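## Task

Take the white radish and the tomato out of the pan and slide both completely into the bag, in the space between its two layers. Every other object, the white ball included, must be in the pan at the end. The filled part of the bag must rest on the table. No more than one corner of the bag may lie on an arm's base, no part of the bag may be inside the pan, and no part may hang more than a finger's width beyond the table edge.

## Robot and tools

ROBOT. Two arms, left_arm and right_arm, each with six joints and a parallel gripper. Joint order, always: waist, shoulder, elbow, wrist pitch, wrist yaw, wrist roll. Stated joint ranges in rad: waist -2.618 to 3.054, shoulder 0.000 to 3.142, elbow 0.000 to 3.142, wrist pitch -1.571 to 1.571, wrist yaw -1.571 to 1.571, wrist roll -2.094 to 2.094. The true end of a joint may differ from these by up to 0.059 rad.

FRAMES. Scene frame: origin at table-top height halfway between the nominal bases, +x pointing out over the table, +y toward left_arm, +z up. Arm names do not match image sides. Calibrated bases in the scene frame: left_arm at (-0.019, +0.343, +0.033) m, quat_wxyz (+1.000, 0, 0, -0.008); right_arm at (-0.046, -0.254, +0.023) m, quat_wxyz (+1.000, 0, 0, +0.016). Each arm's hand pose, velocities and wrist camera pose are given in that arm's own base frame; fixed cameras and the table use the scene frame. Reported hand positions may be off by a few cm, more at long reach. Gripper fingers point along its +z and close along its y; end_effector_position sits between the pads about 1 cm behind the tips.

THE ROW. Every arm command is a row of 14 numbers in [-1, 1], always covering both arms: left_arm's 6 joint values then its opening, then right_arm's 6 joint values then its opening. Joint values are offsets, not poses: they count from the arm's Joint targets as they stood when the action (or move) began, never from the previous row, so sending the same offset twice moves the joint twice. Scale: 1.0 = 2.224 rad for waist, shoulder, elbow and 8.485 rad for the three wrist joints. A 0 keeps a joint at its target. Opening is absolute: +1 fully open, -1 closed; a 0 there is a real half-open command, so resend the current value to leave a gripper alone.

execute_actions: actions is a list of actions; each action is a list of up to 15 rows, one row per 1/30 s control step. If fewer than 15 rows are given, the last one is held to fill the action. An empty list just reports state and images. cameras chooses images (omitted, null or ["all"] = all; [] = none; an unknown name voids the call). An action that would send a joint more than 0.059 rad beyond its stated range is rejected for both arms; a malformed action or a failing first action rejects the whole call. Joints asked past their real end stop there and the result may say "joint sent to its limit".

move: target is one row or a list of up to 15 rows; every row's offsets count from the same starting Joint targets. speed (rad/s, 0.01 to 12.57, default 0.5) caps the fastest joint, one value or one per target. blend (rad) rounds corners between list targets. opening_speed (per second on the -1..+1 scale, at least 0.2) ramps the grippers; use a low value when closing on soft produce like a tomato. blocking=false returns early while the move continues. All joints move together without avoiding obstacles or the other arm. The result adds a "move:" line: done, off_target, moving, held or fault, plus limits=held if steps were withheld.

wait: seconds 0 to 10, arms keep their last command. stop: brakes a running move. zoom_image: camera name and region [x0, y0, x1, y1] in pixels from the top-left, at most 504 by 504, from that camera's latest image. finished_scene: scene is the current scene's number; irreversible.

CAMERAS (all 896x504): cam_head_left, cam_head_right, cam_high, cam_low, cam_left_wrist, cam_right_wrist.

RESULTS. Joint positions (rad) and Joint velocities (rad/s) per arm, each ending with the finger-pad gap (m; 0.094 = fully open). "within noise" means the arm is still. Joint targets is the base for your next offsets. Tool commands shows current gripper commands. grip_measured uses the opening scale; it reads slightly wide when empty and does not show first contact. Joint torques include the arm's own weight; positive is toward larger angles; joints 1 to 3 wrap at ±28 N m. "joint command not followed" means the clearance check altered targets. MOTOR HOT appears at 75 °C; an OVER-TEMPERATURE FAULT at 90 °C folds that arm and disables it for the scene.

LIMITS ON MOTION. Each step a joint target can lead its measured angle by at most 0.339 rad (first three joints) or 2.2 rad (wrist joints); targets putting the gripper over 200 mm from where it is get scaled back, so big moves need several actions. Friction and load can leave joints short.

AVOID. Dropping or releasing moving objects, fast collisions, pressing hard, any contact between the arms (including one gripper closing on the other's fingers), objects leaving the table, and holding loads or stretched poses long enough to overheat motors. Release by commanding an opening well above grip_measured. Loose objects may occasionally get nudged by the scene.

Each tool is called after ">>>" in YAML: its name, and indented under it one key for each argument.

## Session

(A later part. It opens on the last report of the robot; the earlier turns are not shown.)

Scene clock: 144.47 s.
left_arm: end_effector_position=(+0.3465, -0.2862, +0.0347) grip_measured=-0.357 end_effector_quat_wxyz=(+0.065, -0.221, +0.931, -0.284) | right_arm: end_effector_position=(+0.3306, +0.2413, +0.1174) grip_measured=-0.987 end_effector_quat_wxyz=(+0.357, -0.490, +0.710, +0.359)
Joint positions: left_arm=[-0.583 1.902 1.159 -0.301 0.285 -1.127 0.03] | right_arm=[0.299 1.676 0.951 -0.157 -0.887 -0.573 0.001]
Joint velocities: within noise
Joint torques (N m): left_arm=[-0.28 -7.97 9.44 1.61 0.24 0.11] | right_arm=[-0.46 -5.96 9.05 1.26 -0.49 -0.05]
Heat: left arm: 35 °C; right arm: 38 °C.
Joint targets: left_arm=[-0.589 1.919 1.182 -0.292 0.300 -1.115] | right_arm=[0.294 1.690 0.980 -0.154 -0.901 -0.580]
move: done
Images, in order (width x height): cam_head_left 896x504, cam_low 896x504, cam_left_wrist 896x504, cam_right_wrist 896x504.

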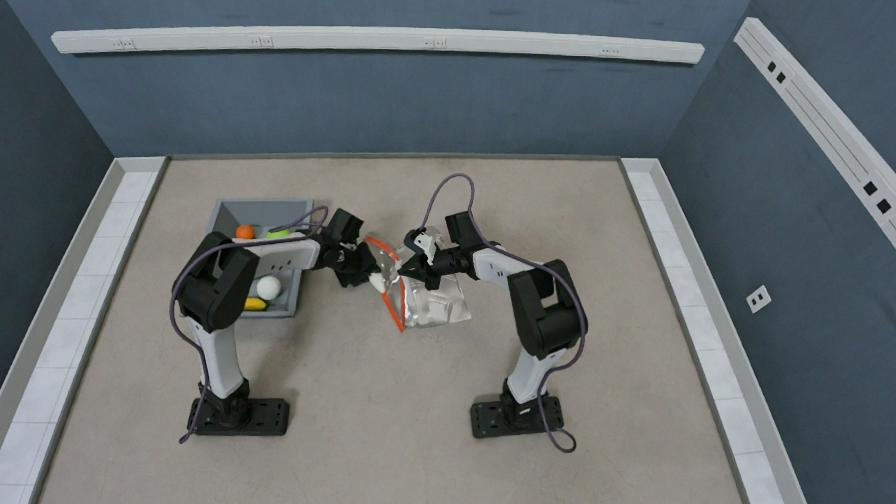

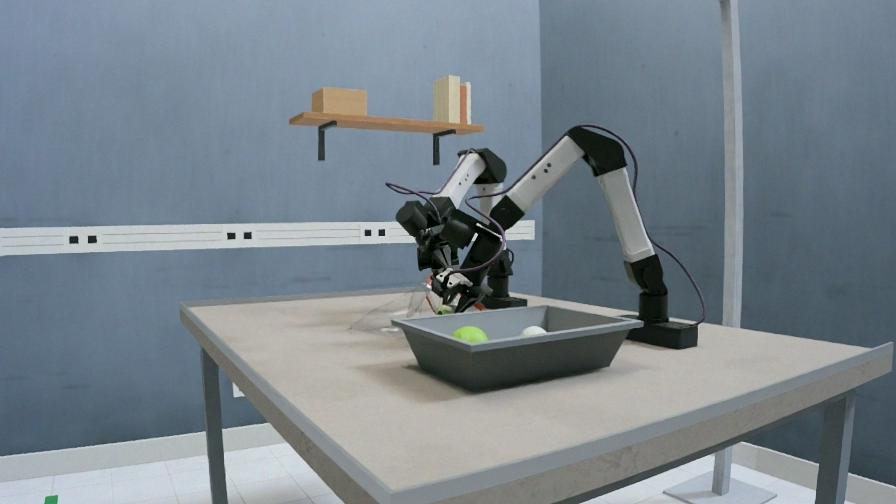

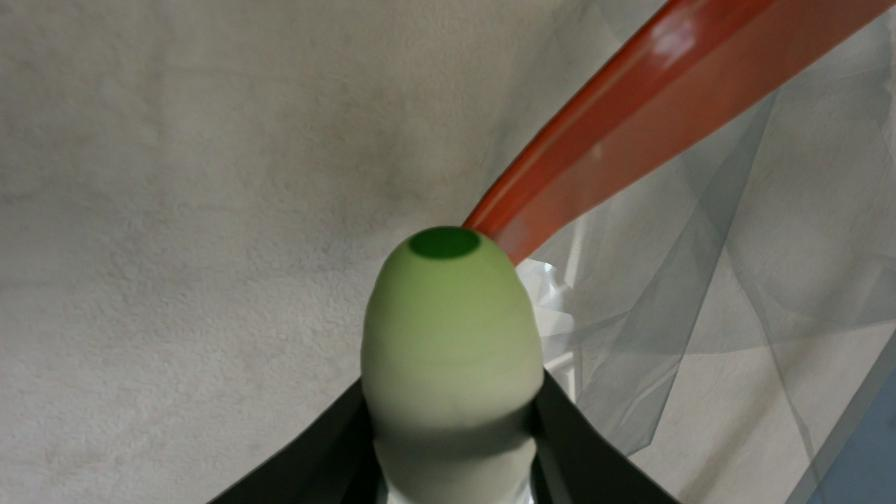

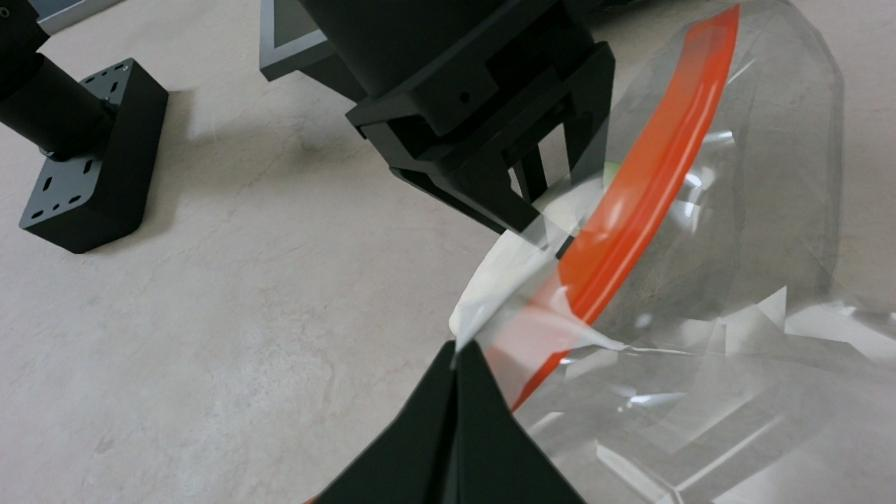

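>>> move:
  target:
    - [-0.0129,0.0506,0.058,-0.0021,0,0,-0.5,0,0,0,0,0,0,-1]
    - [-0.0129,0.0766,0.0367,0.0103,0,0,-0.5,0,0,0,0,0,0,-1]
  speed: 0.2
  cameras: ["cam_left_wrist","cam_right_wrist","cam_head_left","cam_low"]

>>> zoom_image:
  camera: "cam_head_left"
  region: [330, 200, 490, 350]

Scene clock: 147.50 s.
left_arm: end_effector_position=(+0.3716, -0.3195, +0.0096) grip_measured=-0.357 end_effector_quat_wxyz=(+0.072, -0.204, +0.930, -0.297) | right_arm: end_effector_position=(+0.3306, +0.2413, +0.1174) grip_measured=-0.987 end_effector_quat_wxyz=(+0.357, -0.490, +0.710, +0.359)
Joint positions: left_arm=[-0.611 2.07 1.274 -0.214 0.285 -1.127 0.03] | right_arm=[0.299 1.676 0.951 -0.157 -0.887 -0.573 0.001]
Joint velocities: within noise
Joint torques (N m): left_arm=[-0.31 -9.02 6.04 1.69 0.23 0.11] | right_arm=[-0.43 -6 9.07 1.27 -0.49 -0.06]
Heat: left arm: 35 °C; right arm: 38 °C.
Joint targets: left_arm=[-0.618 2.089 1.264 -0.205 0.300 -1.115] | right_arm=[0.294 1.690 0.980 -0.154 -0.901 -0.580]
move: done
Images, in order (width x height): cam_head_left 896x504, cam_low 896x504, cam_left_wrist 896x504, cam_right_wrist 896x504.

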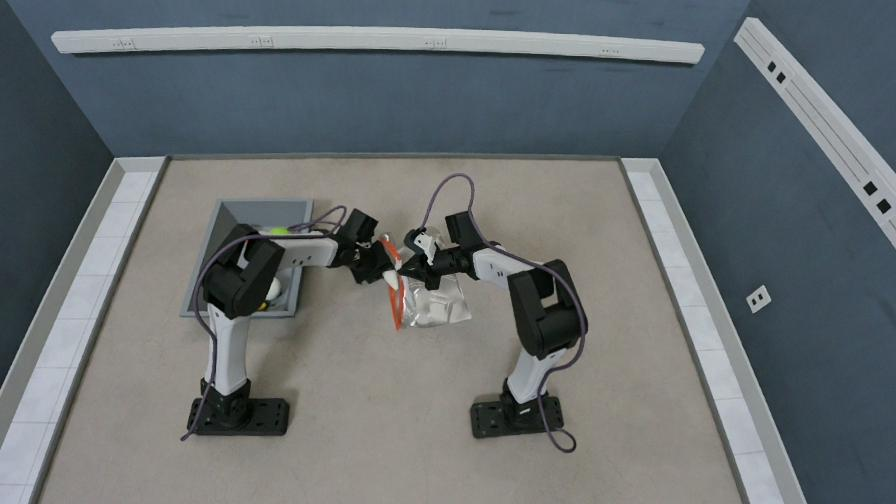

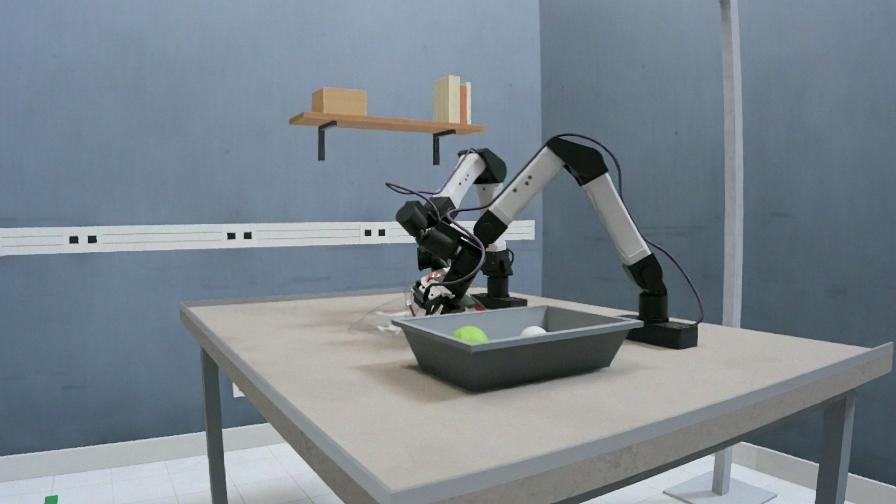

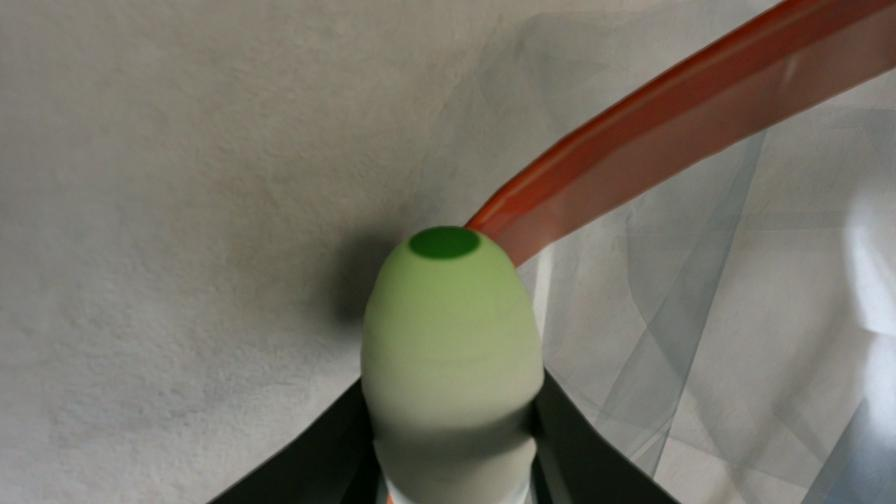

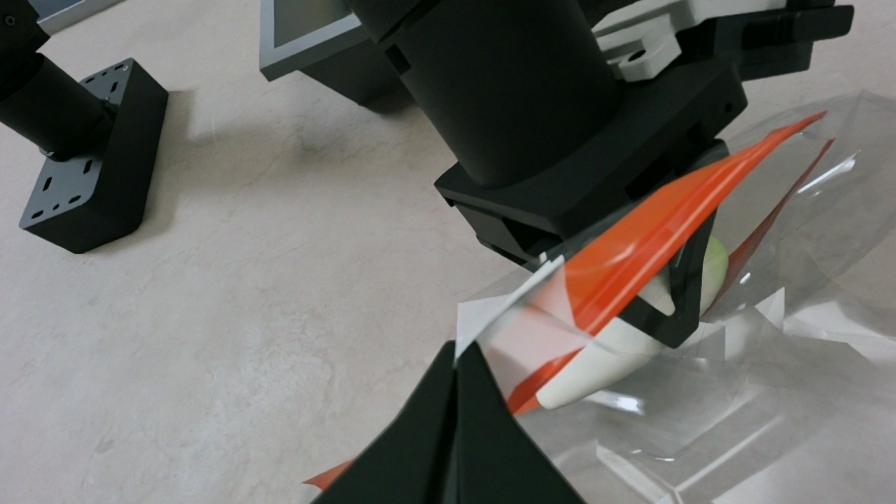

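Scaled by 3.150 from the camera's 896x504 image, which has a finer 1280x720 frame.

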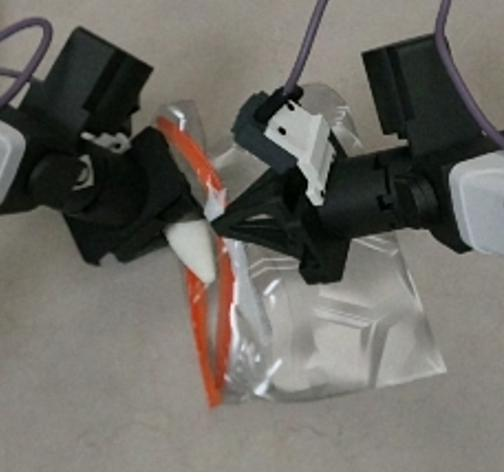

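>>> move:
  target: [0.0297,-0.154,-0.0351,-0.0288,0,0,-0.5,0,0,0,0,0,0,-1]
  speed: 0.25
  cameras: ["cam_left_wrist","cam_right_wrist","cam_head_left","cam_low"]

>>> zoom_image:
  camera: "cam_head_left"
  region: [330, 200, 490, 350]

Scene clock: 150.17 s.
left_arm: end_effector_position=(+0.3463, -0.2734, +0.0886) grip_measured=-0.357 end_effector_quat_wxyz=(+0.082, -0.228, +0.924, -0.297) | right_arm: end_effector_position=(+0.3306, +0.2413, +0.1174) grip_measured=-0.987 end_effector_quat_wxyz=(+0.357, -0.490, +0.710, +0.359)
Joint positions: left_arm=[-0.558 1.77 1.199 -0.435 0.286 -1.127 0.03] | right_arm=[0.299 1.676 0.951 -0.157 -0.887 -0.573 0.001]
Joint velocities: within noise
Joint torques (N m): left_arm=[0.72 -10.35 6.3 1.39 0.24 0.11] | right_arm=[-0.43 -6 9.07 1.25 -0.48 -0.05]
Heat: left arm: 36 °C; right arm: 38 °C.
Joint targets: left_arm=[-0.552 1.747 1.185 -0.450 0.300 -1.115] | right_arm=[0.294 1.690 0.980 -0.154 -0.900 -0.580]
move: done
Images, in order (width x height): cam_head_left 896x504, cam_low 896x504, cam_left_wrist 896x504, cam_right_wrist 896x504.

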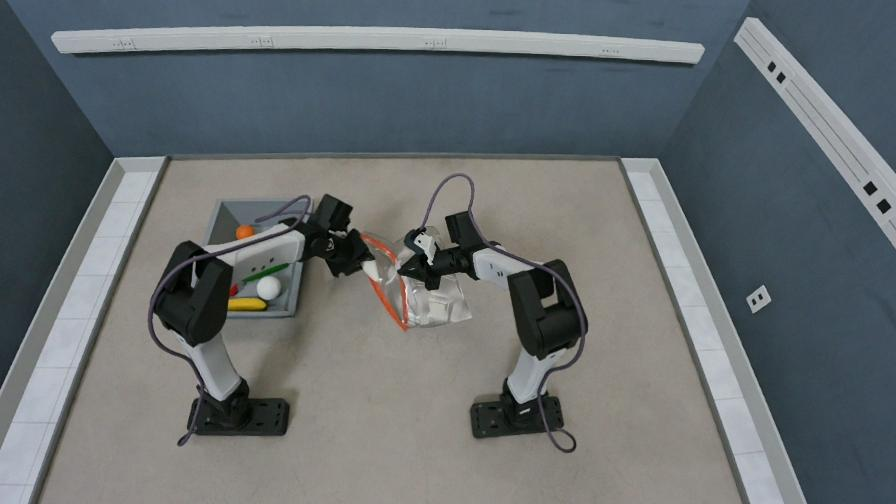

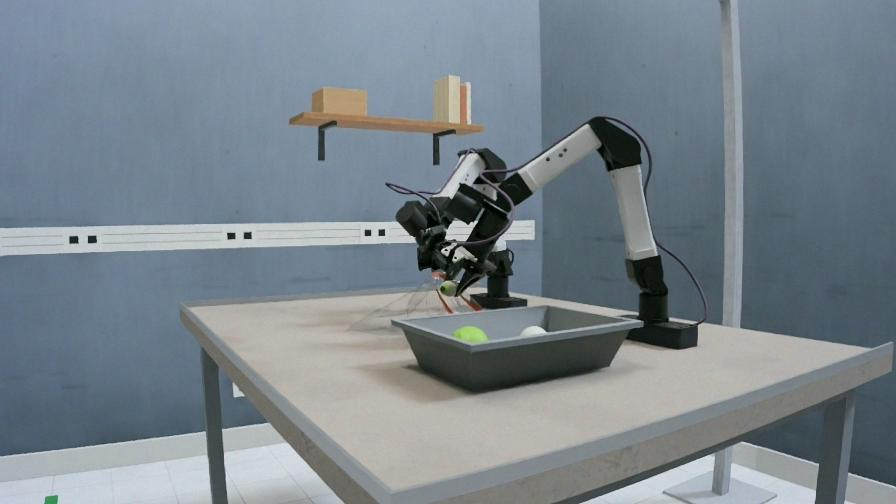

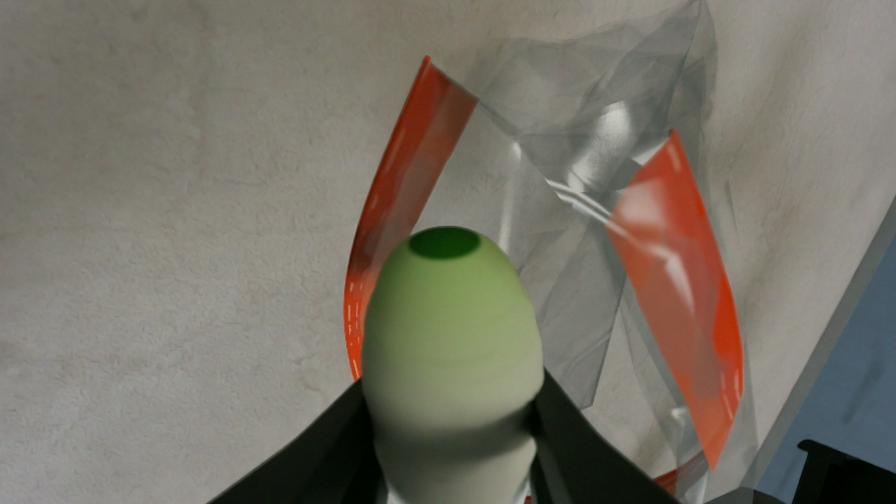

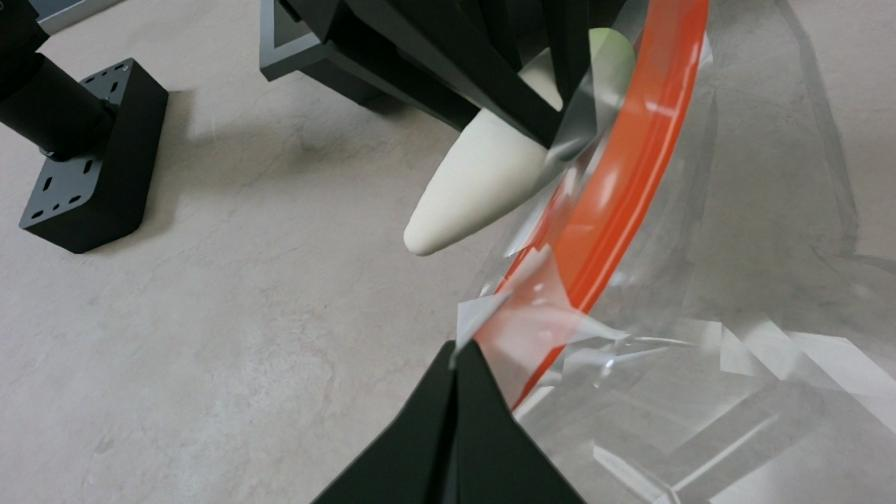

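Scaled by 3.150 from the camera's 896x504 image, which has a finer 1280x720 frame.

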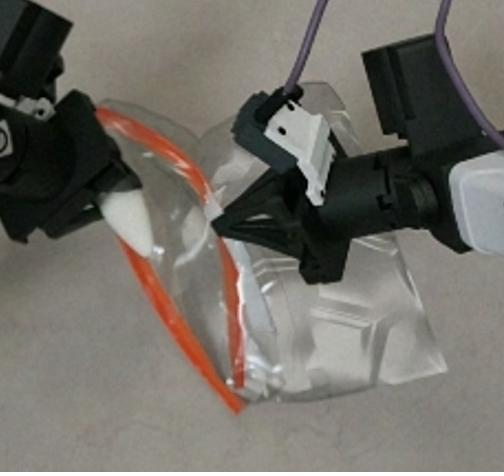

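>>> move:
  target:
    - [-0.0122,0.0408,0.0405,-0.002,0,0,-0.5,0,0,0,0,0,0,-1]
    - [-0.0261,0.1131,0.0617,0.0113,0,0,-0.5,0,0,0,0,0,0,-1]
  speed: 0.2
  cameras: ["cam_left_wrist","cam_right_wrist","cam_head_left","cam_low"]

>>> zoom_image:
  camera: "cam_head_left"
  region: [330, 200, 490, 350]

Scene clock: 152.77 s.
left_arm: end_effector_position=(+0.3622, -0.3084, +0.0411) grip_measured=-0.357 end_effector_quat_wxyz=(+0.062, -0.212, +0.933, -0.285) | right_arm: end_effector_position=(+0.3306, +0.2413, +0.1174) grip_measured=-0.987 end_effector_quat_wxyz=(+0.357, -0.490, +0.710, +0.359)
Joint positions: left_arm=[-0.603 1.981 1.299 -0.363 0.286 -1.127 0.03] | right_arm=[0.299 1.676 0.951 -0.157 -0.887 -0.573 0.001]
Joint velocities: within noise
Joint torques (N m): left_arm=[-0.27 -8.72 9.68 1.58 0.24 0.1] | right_arm=[-0.44 -6 9.06 1.26 -0.49 -0.05]
Heat: left arm: 36 °C; right arm: 38 °C.
Joint targets: left_arm=[-0.610 1.998 1.323 -0.354 0.300 -1.115] | right_arm=[0.294 1.690 0.980 -0.154 -0.900 -0.580]
move: done
Images, in order (width x height): cam_head_left 896x504, cam_low 896x504, cam_left_wrist 896x504, cam_right_wrist 896x504.

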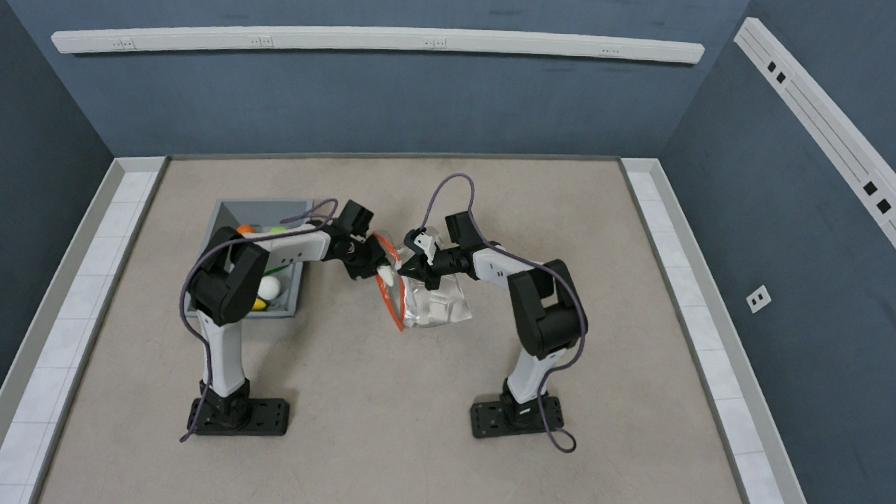

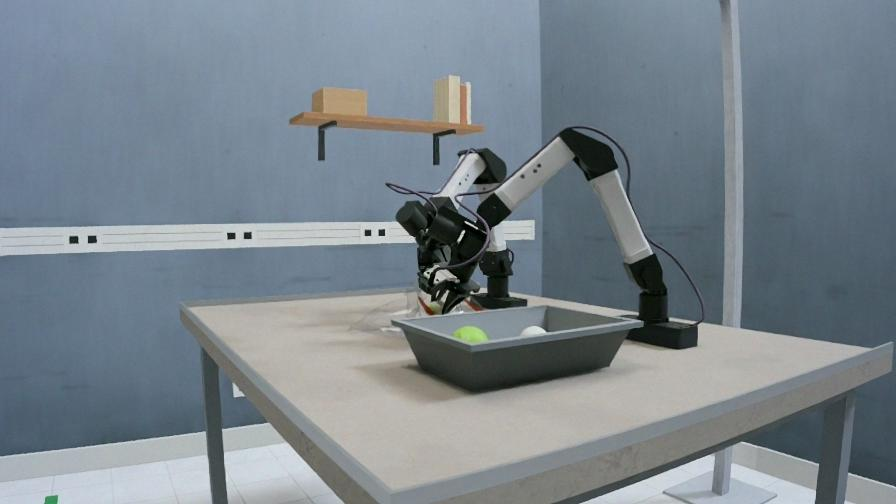

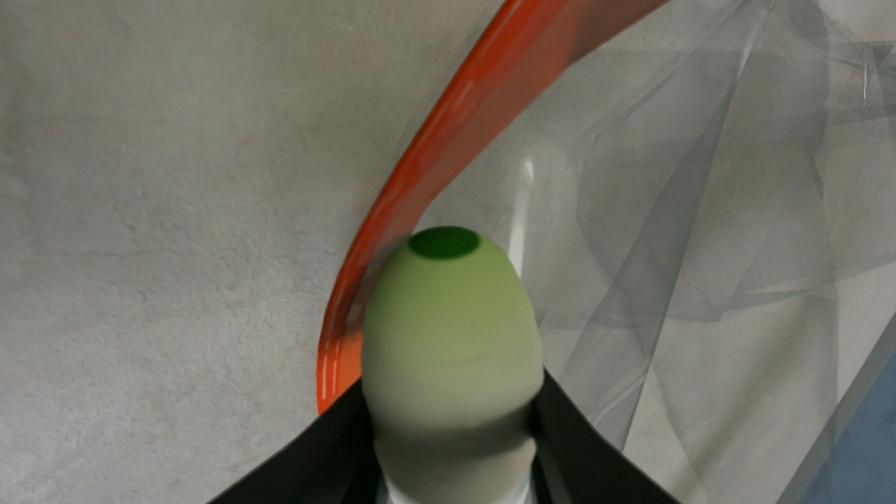

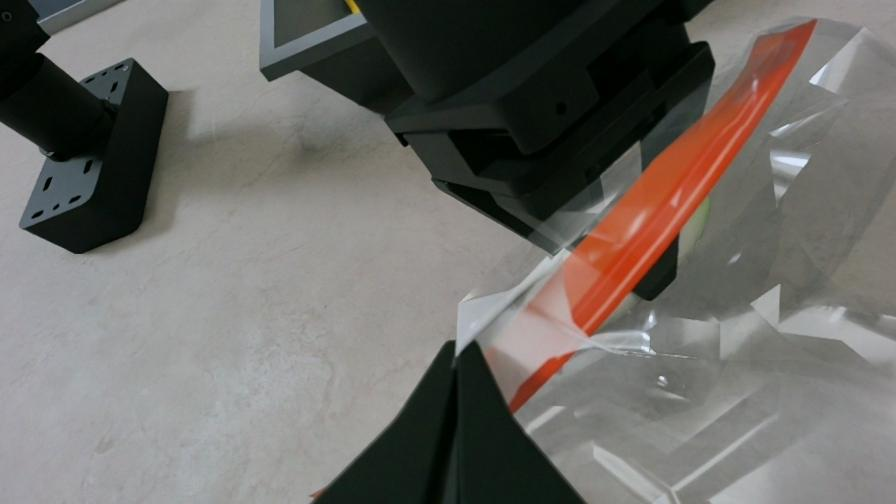

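Scaled by 3.150 from the camera's 896x504 image, which has a finer 1280x720 frame.

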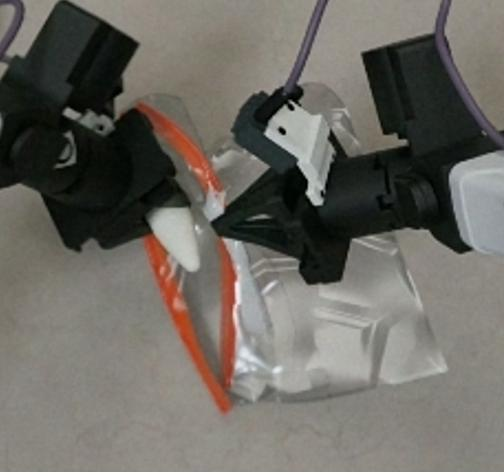

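>>> move:
  target: [-0.0123,0.0771,0.0396,0.0099,0,0,-0.5,0,0,0,0,0,0,-1]
  speed: 0.15
  cameras: ["cam_left_wrist","cam_right_wrist","cam_head_left","cam_low"]

>>> zoom_image:
  camera: "cam_head_left"
  region: [330, 200, 490, 350]

Scene clock: 154.63 s.
left_arm: end_effector_position=(+0.3785, -0.3364, +0.0030) grip_measured=-0.357 end_effector_quat_wxyz=(+0.060, -0.198, +0.935, -0.288) | right_arm: end_effector_position=(+0.3306, +0.2413, +0.1174) grip_measured=-0.987 end_effector_quat_wxyz=(+0.357, -0.490, +0.710, +0.359)
Joint positions: left_arm=[-0.631 2.149 1.388 -0.279 0.286 -1.127 0.03] | right_arm=[0.299 1.676 0.951 -0.157 -0.887 -0.573 0.001]
Joint velocities: within noise
Joint torques (N m): left_arm=[-0.31 -9.57 9.33 1.61 0.23 0.11] | right_arm=[-0.43 -5.98 9.07 1.25 -0.48 -0.05]
Heat: left arm: 36 °C; right arm: 38 °C.
Joint targets: left_arm=[-0.637 2.170 1.411 -0.270 0.300 -1.115] | right_arm=[0.294 1.690 0.980 -0.154 -0.900 -0.580]
move: done
Images, in order (width x height): cam_head_left 896x504, cam_low 896x504, cam_left_wrist 896x504, cam_right_wrist 896x504.

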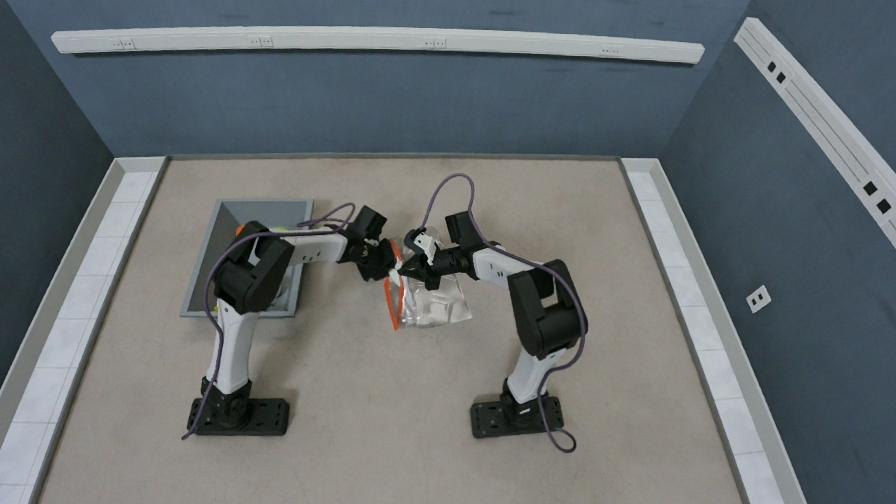

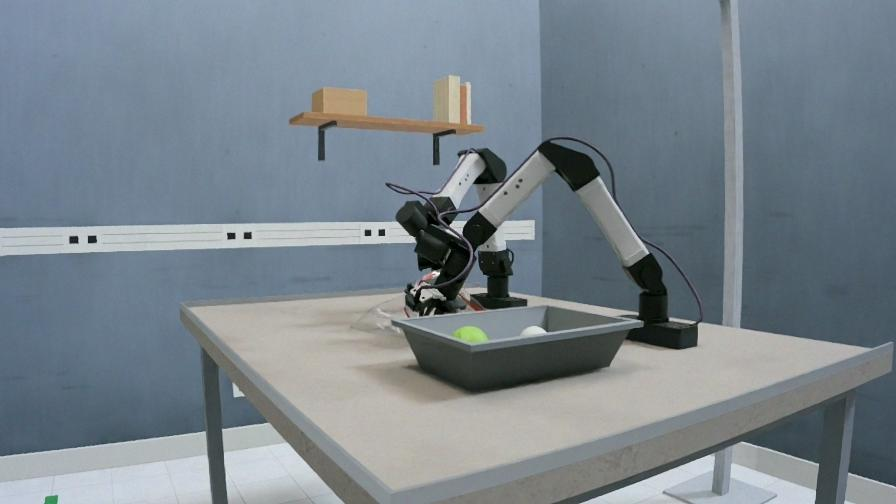

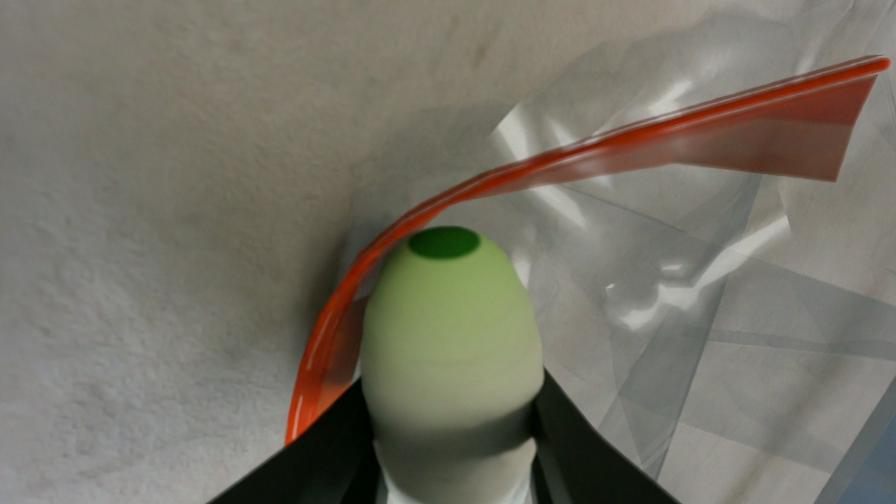

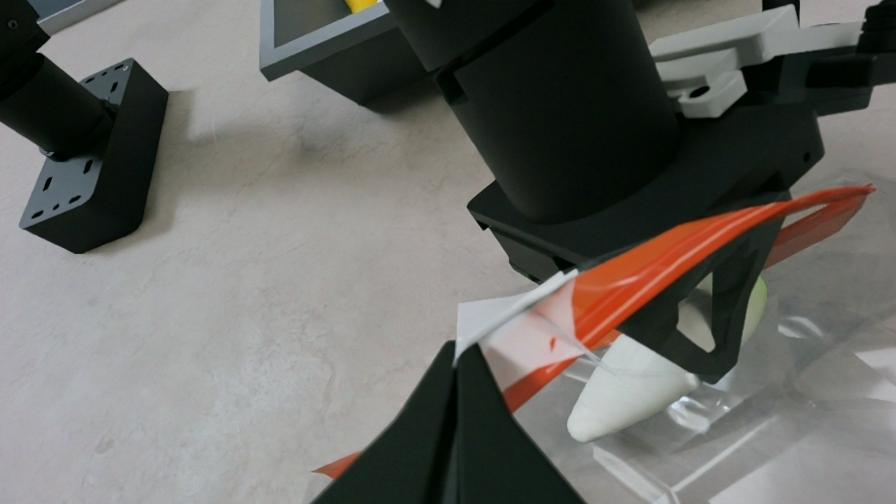

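Scaled by 3.150 from the camera's 896x504 image, which has a finer 1280x720 frame.

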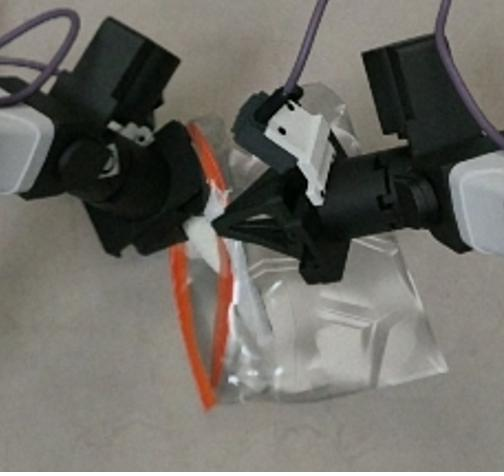

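>>> move:
  target: [0,0.006,0,0.0016,0,0,-0.05,0,0,0,0,0,0,-1]
  speed: 0.15
  opening_speed: 0.4
  cameras: ["cam_left_wrist","cam_right_wrist"]

Scene clock: 156.23 s.
left_arm: end_effector_position=(+0.3802, -0.3379, -0.0005) grip_measured=-0.052 end_effector_quat_wxyz=(+0.061, -0.197, +0.934, -0.290) | right_arm: end_effector_position=(+0.3306, +0.2413, +0.1174) grip_measured=-0.987 end_effector_quat_wxyz=(+0.357, -0.490, +0.710, +0.359)
Joint positions: left_arm=[-0.631 2.161 1.388 -0.261 0.287 -1.127 0.045] | right_arm=[0.299 1.676 0.951 -0.157 -0.887 -0.573 0.001]
Joint velocities: within noise
Joint torques (N m): left_arm=[-0.28 -9.51 9.32 1.59 0.22 0.11] | right_arm=[-0.43 -5.98 9.06 1.26 -0.48 -0.05]
Heat: left arm: 36 °C; right arm: 38 °C.
Joint targets: left_arm=[-0.637 2.183 1.411 -0.256 0.300 -1.115] | right_arm=[0.294 1.690 0.980 -0.154 -0.900 -0.580]
move: done
Images, in order (width x height): cam_left_wrist 896x504, cam_right_wrist 896x504.

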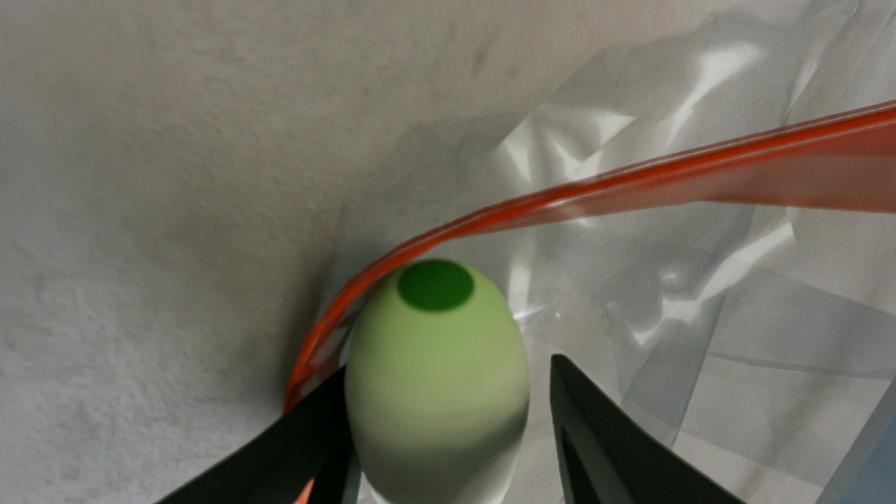

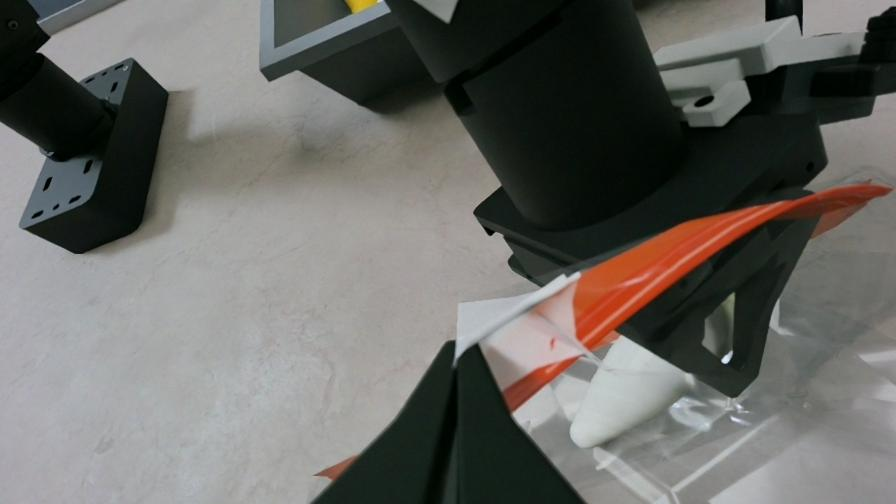

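>>> move:
  target:
    - [0.0121,-0.0832,-0.0396,-0.0115,0,0,-0.05,0,0,0,0,0,0,-1]
    - [0.0261,-0.1601,-0.0612,-0.0249,0,0,-0.05,0,0,0,0,0,0,-1]
    - [0.0261,-0.2323,-0.0612,-0.0249,0,0,-0.05,0,0,0,0,0,0,-1]
  speed: 0.2
  blend: 0.05
  cameras: ["cam_left_wrist","cam_right_wrist","cam_head_left","cam_low"]

>>> zoom_image:
  camera: "cam_head_left"
  region: [330, 200, 490, 350]

Scene clock: 159.53 s.
left_arm: end_effector_position=(+0.3538, -0.2931, +0.1556) grip_measured=-0.052 end_effector_quat_wxyz=(+0.127, -0.199, +0.906, -0.350) | right_arm: end_effector_position=(+0.3306, +0.2413, +0.1174) grip_measured=-0.987 end_effector_quat_wxyz=(+0.357, -0.490, +0.710, +0.359)
Joint positions: left_arm=[-0.586 1.687 1.287 -0.453 0.287 -1.127 0.045] | right_arm=[0.299 1.676 0.951 -0.157 -0.887 -0.573 0.001]
Joint velocities: within noise
Joint torques (N m): left_arm=[0.75 -9.91 6.93 1.67 0.22 0.11] | right_arm=[-0.46 -5.97 9.06 1.26 -0.48 -0.05]
Heat: left arm: 36 °C; right arm: 38 °C.
Joint targets: left_arm=[-0.579 1.666 1.275 -0.467 0.300 -1.115] | right_arm=[0.294 1.690 0.980 -0.154 -0.900 -0.580]
move: done
Images, in order (width x height): cam_head_left 896x504, cam_low 896x504, cam_left_wrist 896x504, cam_right_wrist 896x504.

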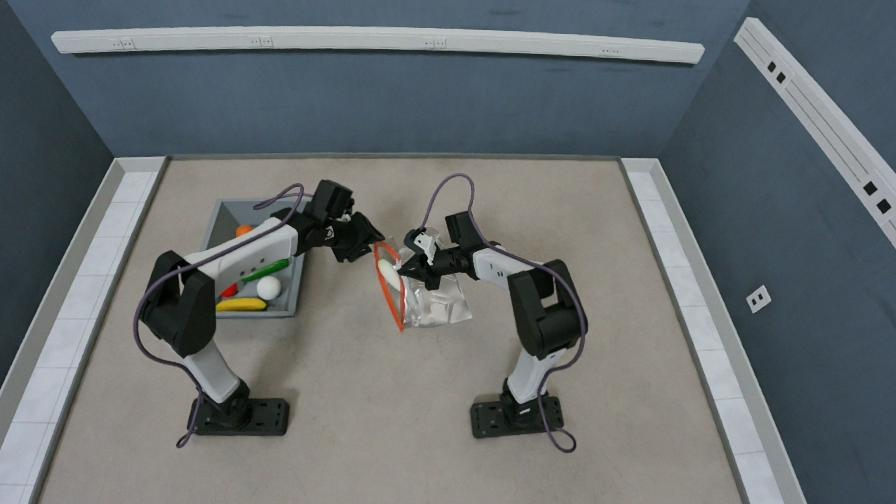

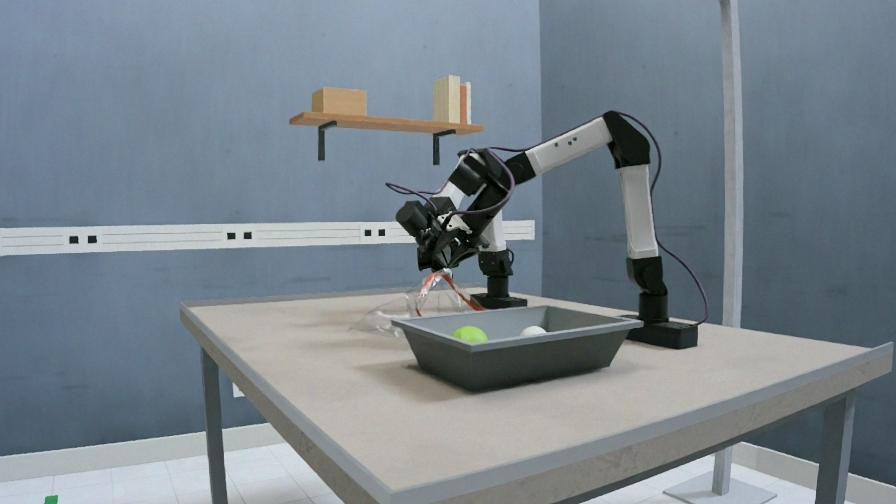

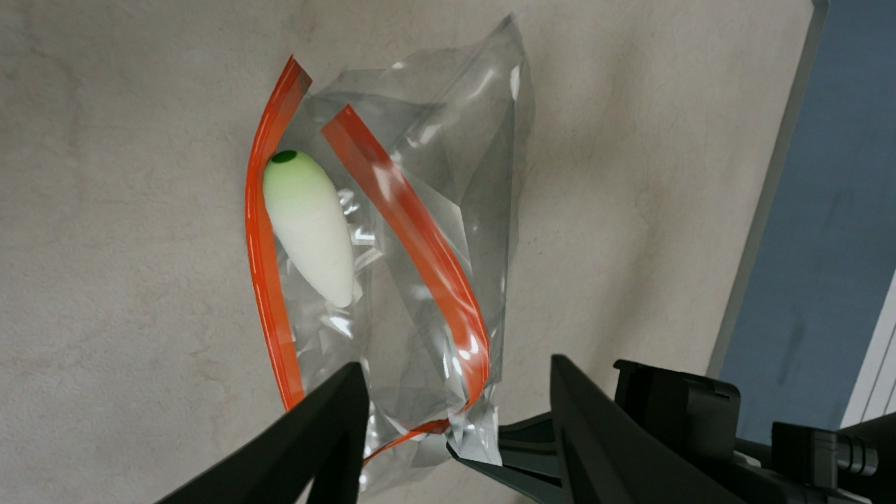

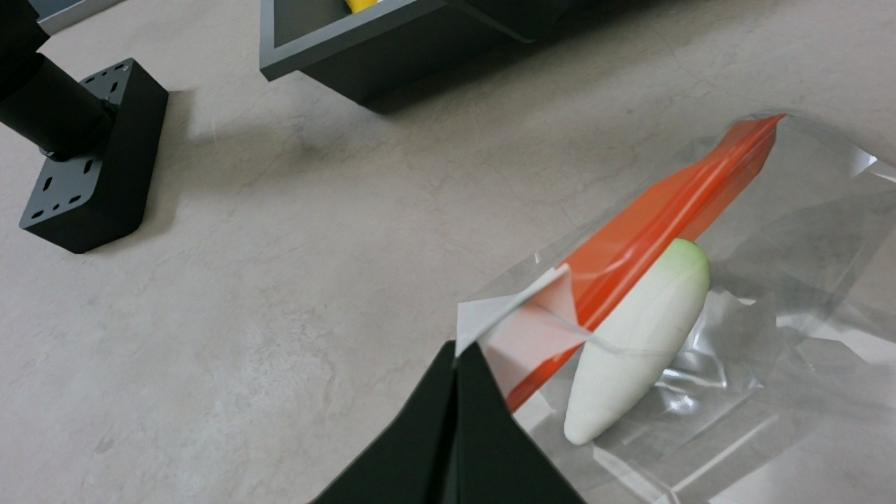

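Scaled by 3.150 from the camera's 896x504 image, which has a finer 1280x720 frame.

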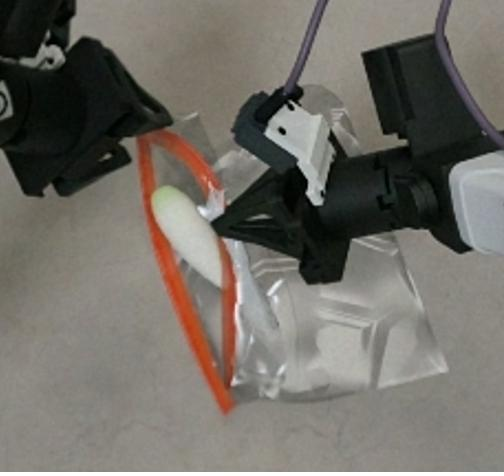

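>>> move:
  target:
    - [0.0074,0.1058,-0.039,0.0177,0,0,-1,0,0,0,0,0,0,-1]
    - [0.0009,0.1724,-0.0562,0.0396,0,0,-1,0,0,0,0,0,0,-1]
  speed: 0.25
  cameras: ["cam_left_wrist","cam_right_wrist","cam_head_left"]

>>> zoom_image:
  camera: "cam_head_left"
  region: [330, 200, 490, 350]

Scene clock: 162.67 s.
left_arm: end_effector_position=(+0.3674, -0.2931, -0.0022) grip_measured=-0.985 end_effector_quat_wxyz=(+0.077, -0.224, +0.926, -0.295) | right_arm: end_effector_position=(+0.3306, +0.2413, +0.1174) grip_measured=-0.987 end_effector_quat_wxyz=(+0.357, -0.490, +0.710, +0.359)
Joint positions: left_arm=[-0.57 2.033 1.159 -0.139 0.287 -1.127 0.001] | right_arm=[0.299 1.676 0.951 -0.157 -0.887 -0.573 0.001]
Joint velocities: within noise
Joint torques (N m): left_arm=[-0.38 -8.64 5.87 1.65 0.22 0.1] | right_arm=[-0.44 -6 9.06 1.25 -0.49 -0.05]
Heat: left arm: 36 °C; right arm: 38 °C.
Joint targets: left_arm=[-0.577 2.050 1.150 -0.131 0.300 -1.115] | right_arm=[0.294 1.690 0.980 -0.154 -0.900 -0.580]
move: done
Images, in order (width x height): cam_head_left 896x504, cam_left_wrist 896x504, cam_right_wrist 896x504.

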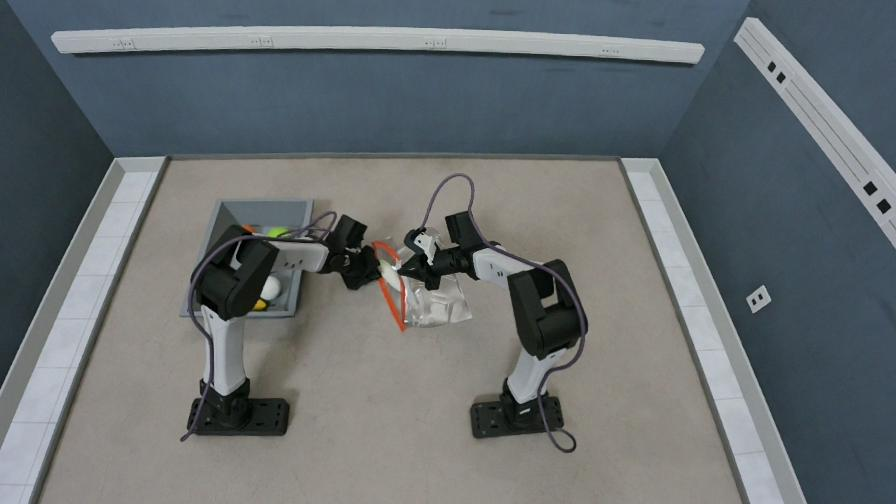

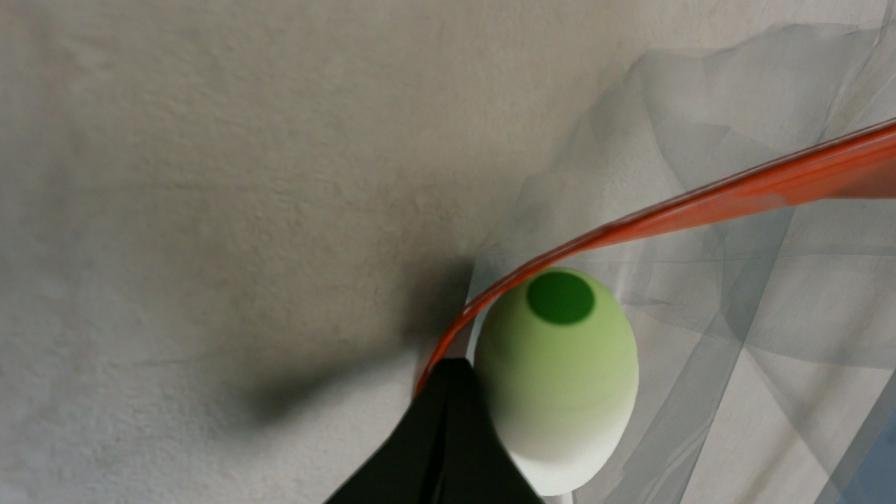

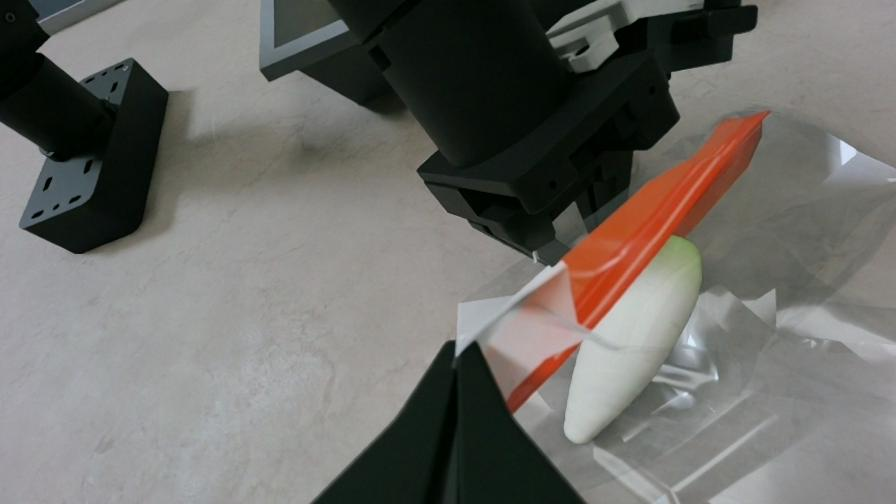

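Scaled by 3.150 from the camera's 896x504 image, which has a finer 1280x720 frame.

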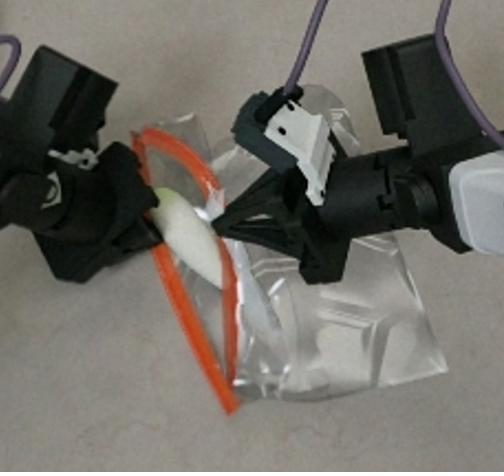

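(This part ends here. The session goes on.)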